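# Place the green block into the blue tray

## Task

Get the green block into the blue tray; any signs there are irrelevant and should be disregarded.

## Robot and tools

Robot: two arms, left_arm (the robot's own left, on the +y side) and right_arm (-y side), each with six joints and a two-finger gripper. Column order per arm: waist, shoulder, elbow, wrist pitch, wrist yaw, wrist roll, then opening. Base poses in the scene frame: left_arm (+0.165, +0.295, +0.826) m, quat_wxyz (+0.532, -0.506, +0.468, -0.492); right_arm (+0.165, -0.295, +0.826) m, quat_wxyz (+0.492, -0.468, +0.506, -0.532). Matching joint angles do not give mirrored gripper poses on the two arms.

Scene frame: z = 0 at the table top, origin above the centre of the robot's foot, +z up, +x straight ahead over the table, +y to the robot's left. The table top starts near x = +0.15 m and may be rotated relative to the robot. Arm names are not image sides.

Row format (shared by execute_actions and move): one flat list of 14 numbers covering both arms, always all 14 even if one arm is idle. Numbers 1-6 are left_arm joint offsets, 7 is left opening, 8-13 right_arm joint offsets, 14 right opening. All values lie in [-1, 1]. Joint entries are scaled offsets, not poses: they are added to the arm's Joint targets as they stood when the action (or move) began, not to the previous row. 1.0 equals 2.811 rad for waist and shoulder, 2.53 for elbow, 2.575 for wrist pitch, 8.12 for wrist yaw, 9.528 for wrist roll. Sending 0 for a joint re-commands its current target. Opening is absolute: +1 fully open, -1 closed; to leave a gripper alone, repeat its present command (a 0 means half-closed, not 'no change').

Joint ranges (rad): waist -2.880..2.880, shoulder 0.000..3.142, elbow 0.000..3.019, wrist pitch -1.693..1.571, wrist yaw -1.571..1.571, wrist roll -2.094..2.094. Real ends may differ by up to 0.084 rad. An action asking any joint more than 0.084 rad past its end is rejected for both arms; a bad first action rejects the entire call. Joints pushed to their actual end report 'joint sent to its limit'.

execute_actions: 'actions' is a list of actions; each action is up to 15 rows, one per 1/30 s step, and a short action repeats its final row to fill 15 steps. 'cameras' picks images by name (["all"], [] or names); an empty actions list returns all images and the full state. Per step, each joint target can lead its measured angle only by a fixed amount (0.716 rad waist/shoulder, 0.645 elbow, 0.69 wrist pitch, 1.84 yaw, 3.24 roll), and targets that would move the gripper over 110 mm are scaled back, so big moves need several actions.

move: 'target' is one 14-number row or a list of up to 15 rows; every row is an offset from the same starting Joint targets. 'speed' (rad/s, 0.01-12.57, default 0.5) caps the joint with farthest to go; one value or one per target. 'blend' (rad) rounds corners between listed targets; 0 stops at each. 'opening_speed' (scale units per second, at least 0.2) ramps the fingers gradually. 'grip_force' sets newtons per pad, 10-50, per arm or one value; it persists, and lower forces close slowly. 'blocking'=false returns after about 0.5 s while motion continues. Paths do not avoid obstacles or the other arm; gripper trajectories are curved. The 'move:' line reports done, off_target (rest more than 0.035 rad from target), moving, held or fault, plus limits=held if steps were withheld.

wait: 'seconds' 0-10; arms keep their last command, a running move continues. stop: brakes the current move. zoom_image: 'camera' (cam_head_left, cam_head_right, cam_over, cam_left_wrist, cam_right_wrist) and 'region' [x0, y0, x1, y1] in pixels, top-left origin, at most 504 square, from that camera's latest image. finished_scene: ends the scene for good; the goal must hold without the robot.

Results: end_effector_position (m) and end_effector_quat_wxyz in the scene frame; the point sits between the pads, about 1 cm behind the tips, fingers along gripper +z, closing along y; accuracy a few cm. Joint positions/velocities per arm: six joints (rad, rad/s) then pad gap (m; 0.094 open). Joint targets are the base for your next offsets. grip_measured uses the opening scale; closed on a hard part it reads a bit under its width. grip_effort_nm is gripper motor effort (negative closing), not pad force. Joint torques follow position order; 'joint command not followed' means the clearance check altered targets. Tool commands shows present gripper commands. Motor temperatures: MOTOR HOT at 85 °C; at 100 °C that arm goes limp for 30-60 s, so avoid long stretched holds or pushing into unreachable poses.

Cameras (672x504): cam_head_left, cam_head_right, cam_over, cam_left_wrist, cam_right_wrist (wrist ones fisheye).

Avoid: knocking anything off the table, dropping the block from height or releasing it while moving, fast impacts or hard presses on fixed objects, and any contact between the two arms, including one gripper closing on the other's fingers, which can end the scene. To release a push, command targets back past the measured positions; to let go, command an opening well above grip_measured.

Each tool is called after "Emit:" as name(argument=value, ...), one argument or row to a line, values as JSON.

## Session

Emit:
execute_actions(
  actions=[],
)

Scene clock: 0.00 s.
left_arm: end_effector_position=(+0.4623, +0.7828, +0.1431) grip_measured=+1.000 grip_effort_nm=n/a end_effector_quat_wxyz=(+0.015, +0.039, +0.999, +0.013) | right_arm: end_effector_position=(+0.5719, -0.5695, +0.1592) grip_measured=+1.000 grip_effort_nm=n/a end_effector_quat_wxyz=(-0.015, -0.388, +0.920, -0.041)
Joint positions: left_arm=[2.291 2.072 1.737 0.312 0.697 0.171 0.094] | right_arm=[1.155 1.651 1.387 0.223 -0.33 -0.892 0.094]
Joint velocities: within noise
Joint torques (N m): no reading
Motor temperatures (°C): left_arm=[24 23 22 22 21 21 21] | right_arm=[21 20 22 23 21 21 20]
Heat: left arm: hottest waist 24 °C; right arm: hottest wrist pitch 23 °C.
Joint targets: left_arm=[2.284 2.075 1.733 0.313 0.697 0.171] | right_arm=[1.156 1.653 1.384 0.224 -0.330 -0.892]
Tool commands: left_gripper/opening=+1.0 right_gripper/opening=+1.0

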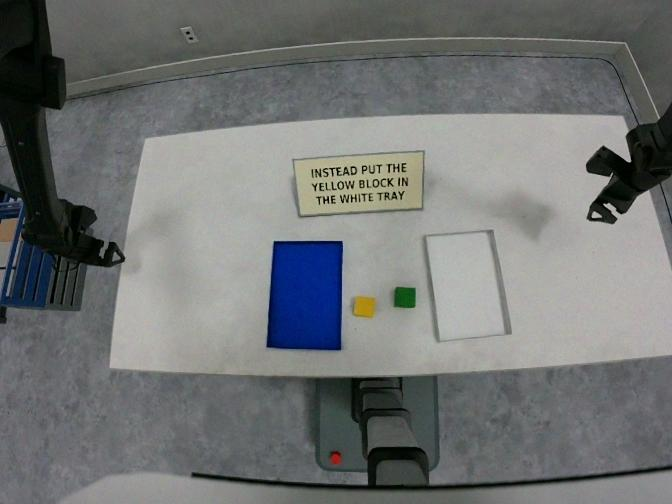

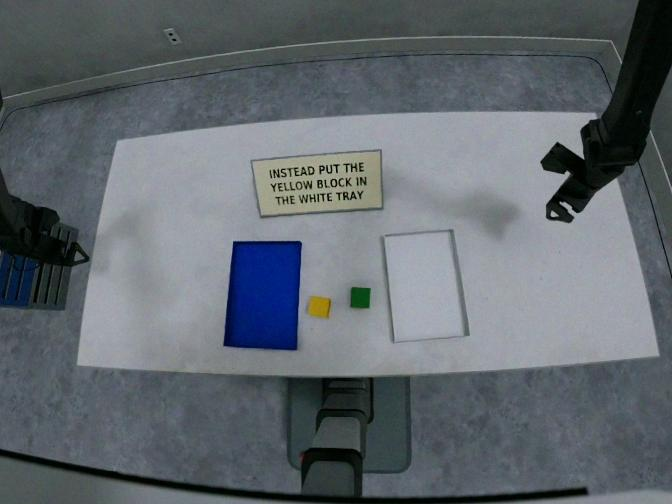

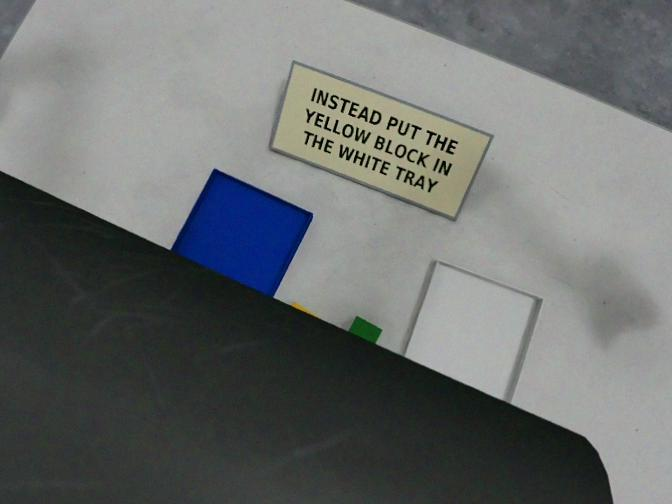

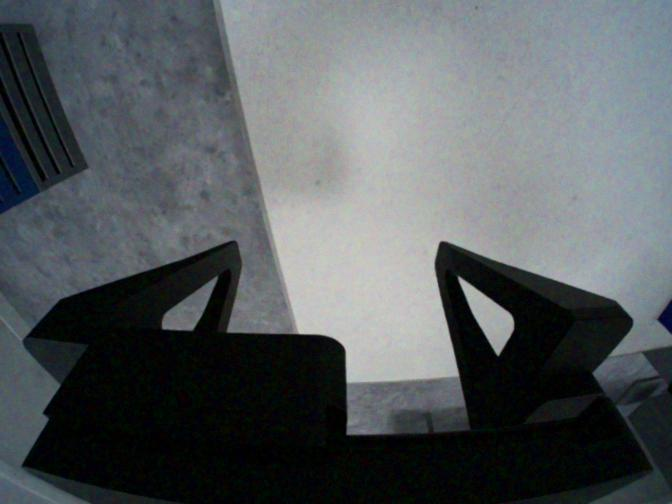

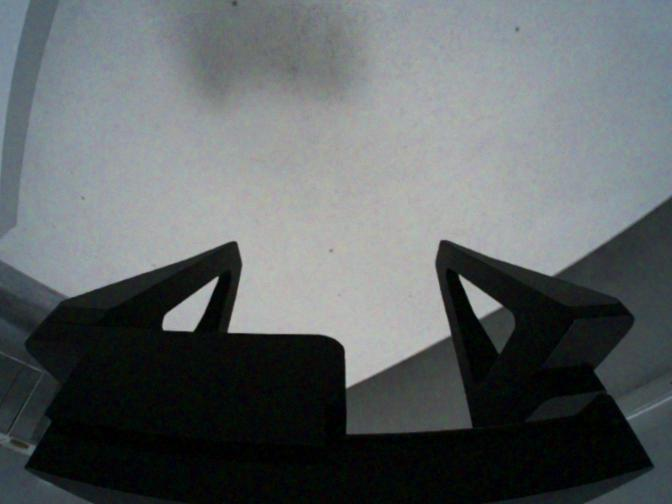

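Emit:
move(
  target=[
    [-0.254,-0.174,-0.4166,0.223,-0.0858,0,1,0,0,0,0,0,0,1],
    [-0.482,-0.0555,-0.2545,0.193,-0.1649,0,1,0,0,0,0,0,0,1],
  ],
  speed=1.2,
  blend=[0.2,0],
  cameras=["cam_left_wrist","cam_head_left","cam_head_right"],
)

Scene clock: 7.90 s.
left_arm: end_effector_position=(+0.4012, -0.0229, +0.2329) grip_measured=+1.000 grip_effort_nm=0.00 end_effector_quat_wxyz=(+0.022, +0.050, +0.998, -0.006) | right_arm: end_effector_position=(+0.5719, -0.5695, +0.1592) grip_measured=+1.000 grip_effort_nm=0.00 end_effector_quat_wxyz=(-0.015, -0.388, +0.920, -0.041)
Joint positions: left_arm=[0.914 1.906 1.076 0.82 -0.639 0.171 0.094] | right_arm=[1.155 1.651 1.387 0.223 -0.33 -0.892 0.094]
Joint torques (N m): left_arm=[-11.4 -7.88 -3.93 -0.31 -0.16 -0.01] | right_arm=[-6.01 -13.27 -1.81 -0.09 0 0.07]
Heat: left arm: hottest waist 24 °C; right arm: hottest wrist pitch 23 °C.
Joint targets: left_arm=[0.929 1.919 1.089 0.810 -0.642 0.171] | right_arm=[1.156 1.653 1.384 0.224 -0.330 -0.892]
move: done
Images, in order (width x height): cam_head_left 672x504, cam_head_right 672x504, cam_left_wrist 672x504.

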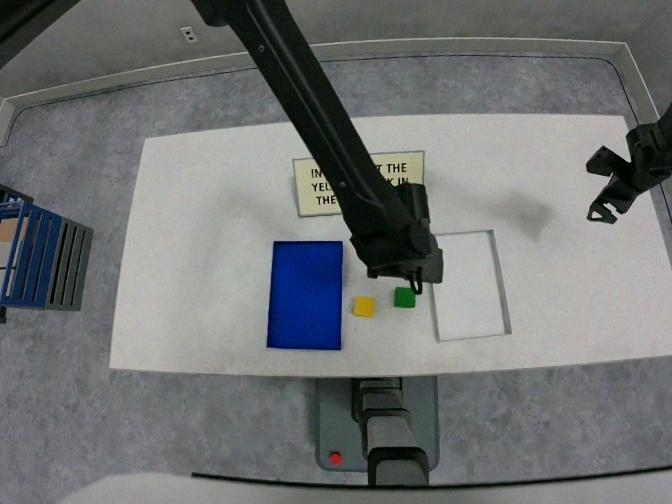

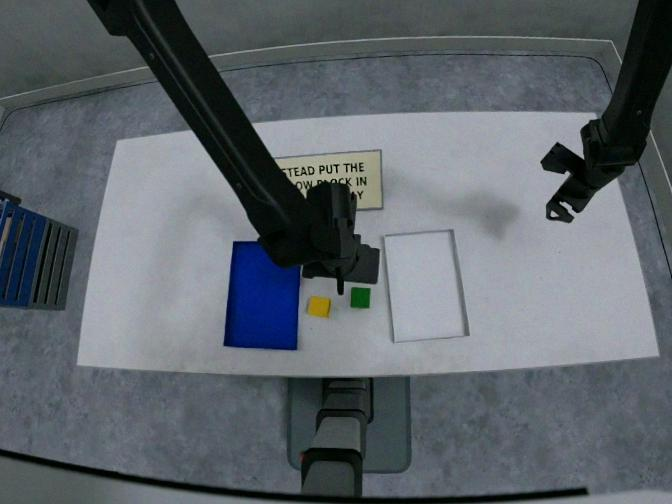

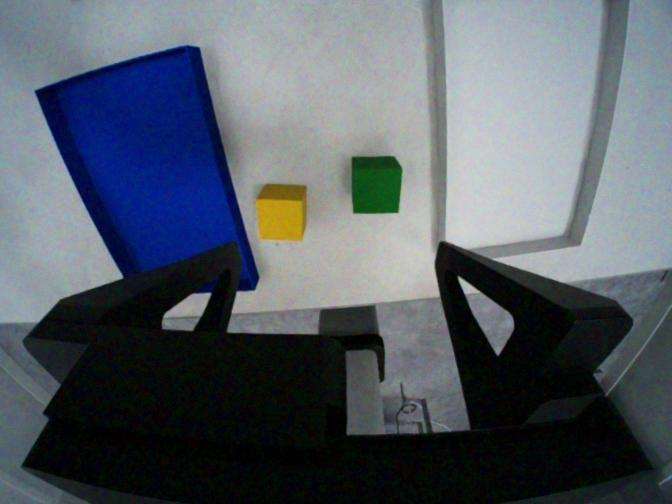

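Emit:
move(
  target=[0.0142,0.1025,0.1352,-0.0291,0.0049,0,1,0,0,0,0,0,0,1],
  speed=0.6,
  cameras=["cam_left_wrist","cam_head_left"],
)

Scene clock: 10.83 s.
left_arm: end_effector_position=(+0.3459, -0.0785, +0.1391) grip_measured=+1.000 grip_effort_nm=0.01 end_effector_quat_wxyz=(+0.010, +0.059, +0.998, -0.012) | right_arm: end_effector_position=(+0.5719, -0.5695, +0.1592) grip_measured=+1.000 grip_effort_nm=0.00 end_effector_quat_wxyz=(-0.015, -0.388, +0.920, -0.041)
Joint positions: left_arm=[0.939 2.203 1.419 0.744 -0.606 0.171 0.094] | right_arm=[1.155 1.651 1.387 0.223 -0.33 -0.892 0.094]
Joint torques (N m): left_arm=[-12.51 -6.18 -3.92 -0.21 0.09 -0.02] | right_arm=[-5.89 -13.16 -1.81 -0.13 0.01 0.07]
Heat: left arm: hottest waist 24 °C; right arm: hottest wrist pitch 23 °C.
Joint targets: left_arm=[0.969 2.207 1.431 0.735 -0.603 0.171] | right_arm=[1.156 1.653 1.384 0.224 -0.330 -0.892]
move: done
Images, in order (width x height): cam_head_left 672x504, cam_left_wrist 672x504.

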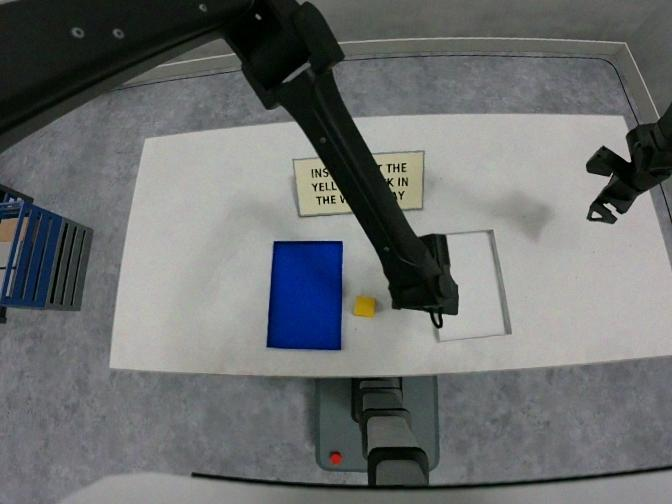

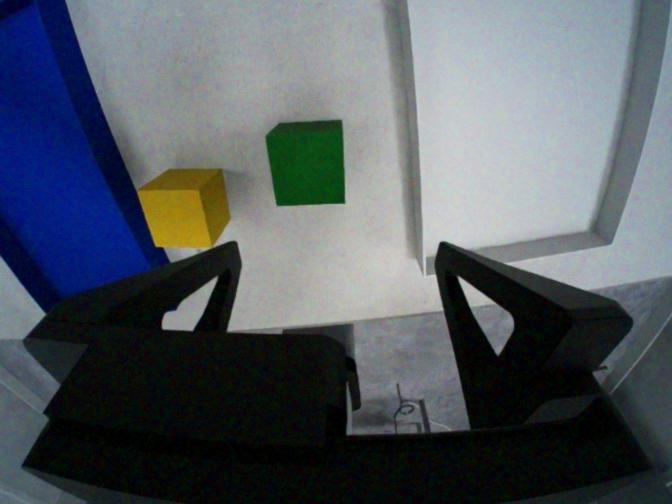

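Emit:
move(
  target=[
    [0.0117,-0.0021,0.0186,-0.028,0.0016,0,1,0,0,0,0,0,0,1],
    [0.0256,0.0416,0.1026,-0.0628,0.0064,0,1,0,0,0,0,0,0,1],
  ],
  speed=0.5,
  blend=[0.02,0],
  cameras=["cam_left_wrist"],
)

Scene clock: 13.83 s.
left_arm: end_effector_position=(+0.3549, -0.0692, +0.0583) grip_measured=+1.000 grip_effort_nm=0.01 end_effector_quat_wxyz=(+0.002, +0.061, +0.998, -0.002) | right_arm: end_effector_position=(+0.5719, -0.5695, +0.1592) grip_measured=+1.000 grip_effort_nm=0.00 end_effector_quat_wxyz=(-0.015, -0.388, +0.920, -0.041)
Joint positions: left_arm=[1.012 2.316 1.679 0.583 -0.554 0.171 0.094] | right_arm=[1.155 1.651 1.387 0.223 -0.33 -0.892 0.094]
Joint torques (N m): left_arm=[-12.4 -5.95 -3.25 -0.31 0.07 -0.02] | right_arm=[-5.89 -13.27 -1.77 -0.1 0.01 0.07]
Heat: left arm: hottest waist 25 °C; right arm: hottest wrist pitch 23 °C.
Joint targets: left_arm=[1.041 2.324 1.690 0.573 -0.550 0.171] | right_arm=[1.156 1.653 1.384 0.224 -0.330 -0.892]
move: done
Images, in order (width x height): cam_left_wrist 672x504.

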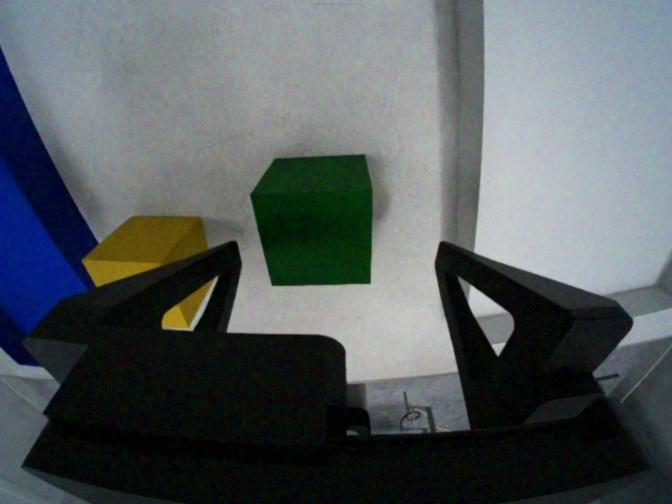

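Emit:
move(
  target=[
    [0.0057,0,0,0,0.002,0,0.65,0,0,0,0,0,0,1],
    [0.0132,0.0235,0.0452,-0.0188,0.0046,0,0.65,0,0,0,0,0,0,1],
    [0.0132,0.0235,0.0452,-0.0188,0.0046,0,-0.1,0,0,0,0,0,0,1],
  ],
  speed=0.3,
  opening_speed=1.0,
  cameras=["cam_left_wrist"],
)

Scene clock: 17.77 s.
left_arm: end_effector_position=(+0.3541, -0.0595, +0.0233) grip_measured=+0.073 grip_effort_nm=-1.02 end_effector_quat_wxyz=(+0.004, +0.059, +0.998, -0.002) | right_arm: end_effector_position=(+0.5719, -0.5695, +0.1592) grip_measured=+1.000 grip_effort_nm=0.00 end_effector_quat_wxyz=(-0.015, -0.388, +0.920, -0.041)
Joint positions: left_arm=[1.049 2.376 1.791 0.535 -0.516 0.171 0.05] | right_arm=[1.155 1.651 1.387 0.223 -0.33 -0.892 0.094]
Joint torques (N m): left_arm=[-12.34 -5.3 -2.85 -0.25 0.07 -0.01] | right_arm=[-5.77 -13.27 -1.78 -0.12 0.01 0.07]
Heat: left arm: hottest waist 25 °C; right arm: hottest elbow 22 °C.
Joint targets: left_arm=[1.078 2.391 1.805 0.525 -0.513 0.171] | right_arm=[1.156 1.653 1.384 0.224 -0.330 -0.892]
move: done
Images, in order (width x height): cam_left_wrist 672x504.

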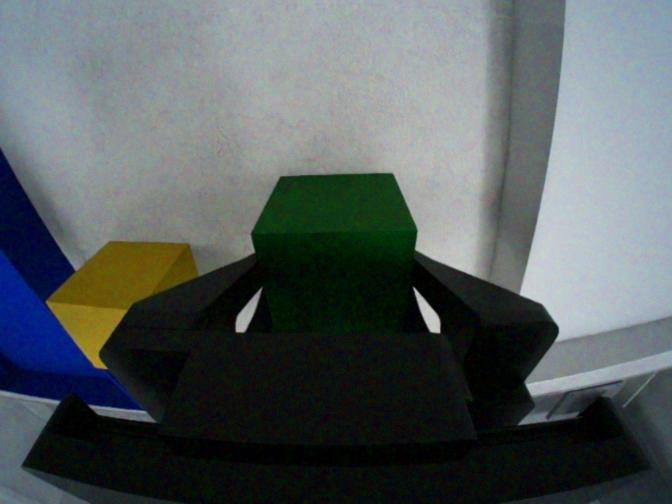

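Emit:
move(
  target=[
    [-0.0302,-0.0825,-0.1605,0.068,-0.0095,0,-0.1,0,0,0,0,0,0,1],
    [0.0946,-0.1736,-0.283,0.0889,0.0353,0,-0.1,0,0,0,0,0,0,1],
  ],
  speed=0.6,
  blend=[0.06,0],
  cameras=["cam_left_wrist","cam_head_left"],
)

Scene clock: 21.27 s.
left_arm: end_effector_position=(+0.3982, +0.1951, +0.1174) grip_measured=+0.073 grip_effort_nm=-1.02 end_effector_quat_wxyz=(+0.008, +0.050, +0.999, +0.008) | right_arm: end_effector_position=(+0.5719, -0.5695, +0.1592) grip_measured=+1.000 grip_effort_nm=0.00 end_effector_quat_wxyz=(-0.015, -0.388, +0.920, -0.041)
Joint positions: left_arm=[1.356 1.909 1.133 0.742 -0.229 0.171 0.05] | right_arm=[1.155 1.651 1.387 0.223 -0.33 -0.892 0.094]
Joint torques (N m): left_arm=[-6.01 -11.69 -8.92 0.77 0.06 -0.03] | right_arm=[-5.89 -13.22 -1.77 -0.1 0.02 0.07]
Heat: left arm: hottest waist 25 °C; right arm: hottest elbow 22 °C.
Joint targets: left_arm=[1.344 1.903 1.089 0.753 -0.226 0.171] | right_arm=[1.156 1.653 1.384 0.224 -0.330 -0.892]
move: off_target (left_arm); left_arm: the elbow is farthest, 0.044 rad from its target
Images, in order (width x height): cam_head_left 672x504, cam_left_wrist 672x504.

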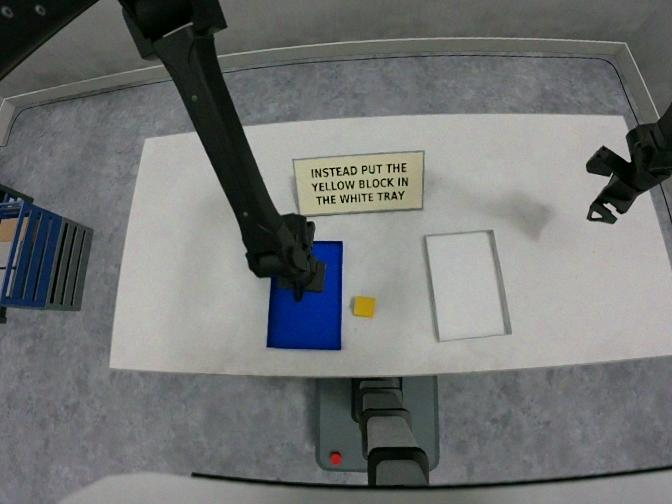

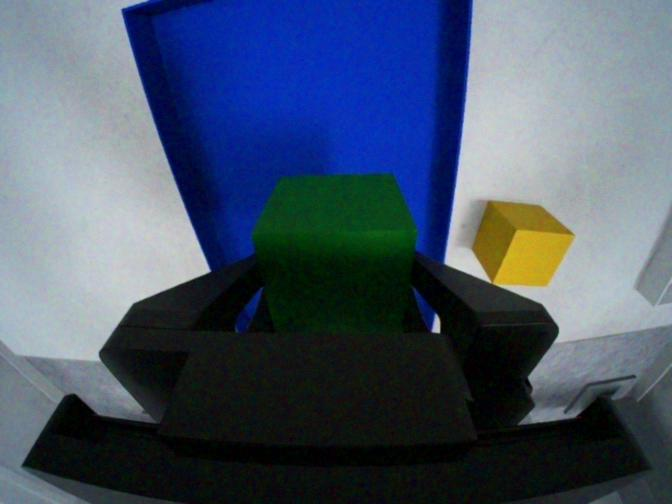

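Emit:
move(
  target=[0.011,0.0751,0.1184,-0.034,0.0037,0,-0.1,0,0,0,0,0,0,1],
  speed=0.3,
  cameras=["cam_left_wrist"],
)

Scene clock: 23.33 s.
left_arm: end_effector_position=(+0.3763, +0.1726, +0.0444) grip_measured=+0.073 grip_effort_nm=-1.02 end_effector_quat_wxyz=(+0.005, +0.051, +0.999, -0.007) | right_arm: end_effector_position=(+0.5719, -0.5695, +0.1592) grip_measured=+1.000 grip_effort_nm=0.00 end_effector_quat_wxyz=(-0.015, -0.388, +0.920, -0.041)
Joint positions: left_arm=[1.356 2.096 1.377 0.677 -0.2 0.171 0.05] | right_arm=[1.155 1.651 1.387 0.223 -0.33 -0.892 0.094]
Joint torques (N m): left_arm=[-3.78 -7.94 -4.51 -0.2 0.1 -0.03] | right_arm=[-5.83 -13.16 -1.83 -0.13 0.01 0.08]
Heat: left arm: hottest waist 25 °C; right arm: hottest elbow 22 °C.
Joint targets: left_arm=[1.375 2.113 1.388 0.666 -0.196 0.171] | right_arm=[1.156 1.653 1.384 0.224 -0.330 -0.892]
move: done
Images, in order (width x height): cam_left_wrist 672x504.

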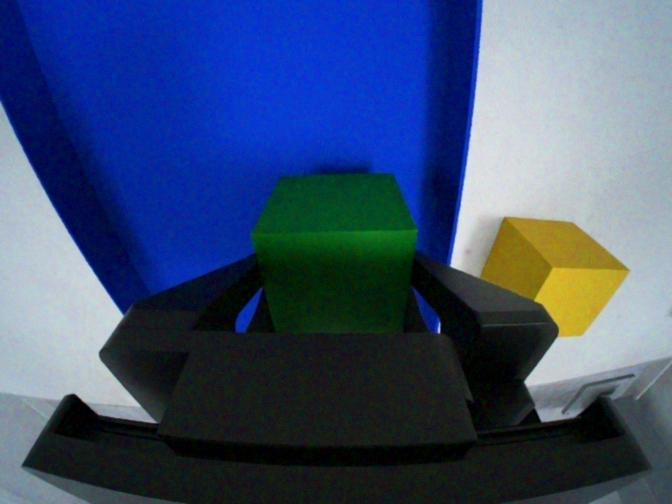

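Emit:
move(
  target=[0.0107,0.0135,0.0213,-0.0062,0.0037,0,-0.1,0,0,0,0,0,0,1],
  speed=0.15,
  cameras=["cam_left_wrist"],
)

Scene clock: 24.60 s.
left_arm: end_effector_position=(+0.3700, +0.1912, +0.0256) grip_measured=+0.073 grip_effort_nm=-1.02 end_effector_quat_wxyz=(+0.004, +0.051, +0.999, -0.005) | right_arm: end_effector_position=(+0.5719, -0.5695, +0.1592) grip_measured=+1.000 grip_effort_nm=0.00 end_effector_quat_wxyz=(-0.015, -0.388, +0.920, -0.041)
Joint positions: left_arm=[1.39 2.133 1.429 0.661 -0.17 0.171 0.05] | right_arm=[1.155 1.651 1.387 0.223 -0.33 -0.892 0.094]
Joint torques (N m): left_arm=[-3.43 -7.36 -4.3 -0.17 0.08 -0.03] | right_arm=[-5.89 -13.1 -1.8 -0.06 0 0.07]
Heat: left arm: hottest waist 25 °C; right arm: hottest elbow 22 °C.
Joint targets: left_arm=[1.405 2.152 1.442 0.650 -0.166 0.171] | right_arm=[1.156 1.653 1.384 0.224 -0.330 -0.892]
move: done
Images, in order (width x height): cam_left_wrist 672x504.

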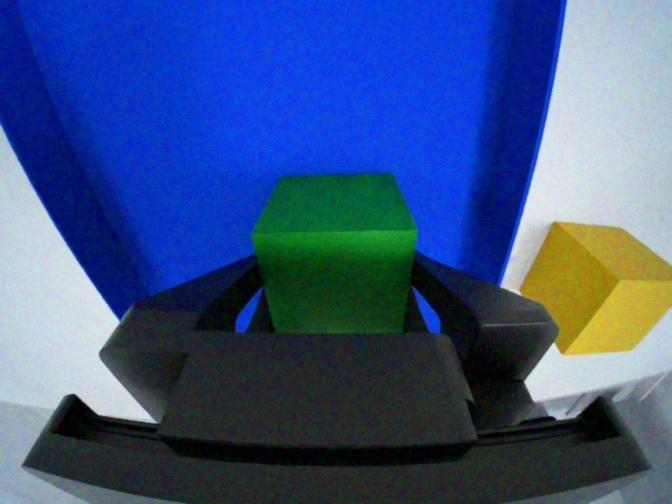

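Emit:
move(
  target=[
    [0,0,0,0,0,0,0.6,0,0,0,0,0,0,1],
    [-0.0128,-0.0886,-0.1397,0.0402,-0.0074,0,0.6,0,0,0,0,0,0,1],
  ],
  speed=0.5,
  opening_speed=1.0,
  cameras=["cam_left_wrist"],
)

Scene clock: 27.40 s.
left_arm: end_effector_position=(+0.3945, +0.2153, +0.1146) grip_measured=+0.598 grip_effort_nm=0.10 end_effector_quat_wxyz=(+0.004, +0.050, +0.999, +0.019) | right_arm: end_effector_position=(+0.5719, -0.5695, +0.1592) grip_measured=+1.000 grip_effort_nm=0.00 end_effector_quat_wxyz=(-0.015, -0.388, +0.920, -0.041)
Joint positions: left_arm=[1.385 1.91 1.131 0.741 -0.223 0.171 0.075] | right_arm=[1.155 1.651 1.387 0.223 -0.33 -0.892 0.094]
Joint torques (N m): left_arm=[-5.54 -11.28 -8.83 0.75 -0.21 -0.03] | right_arm=[-5.83 -13.22 -1.81 -0.14 0.02 0.08]
Heat: left arm: hottest waist 25 °C; right arm: hottest elbow 22 °C.
Joint targets: left_arm=[1.369 1.902 1.089 0.754 -0.226 0.171] | right_arm=[1.156 1.653 1.384 0.224 -0.330 -0.892]
move: off_target (left_arm); left_arm: the elbow is farthest, 0.043 rad from its target
Images, in order (width x height): cam_left_wrist 672x504.

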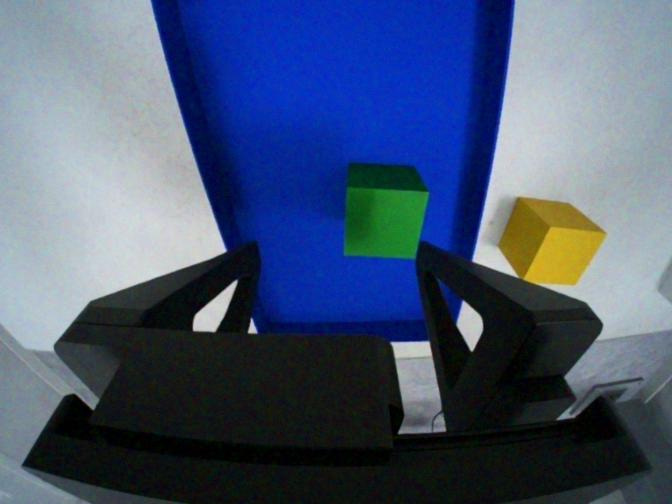

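Emit:
finished_scene(
)

The scene is finished: the task was done.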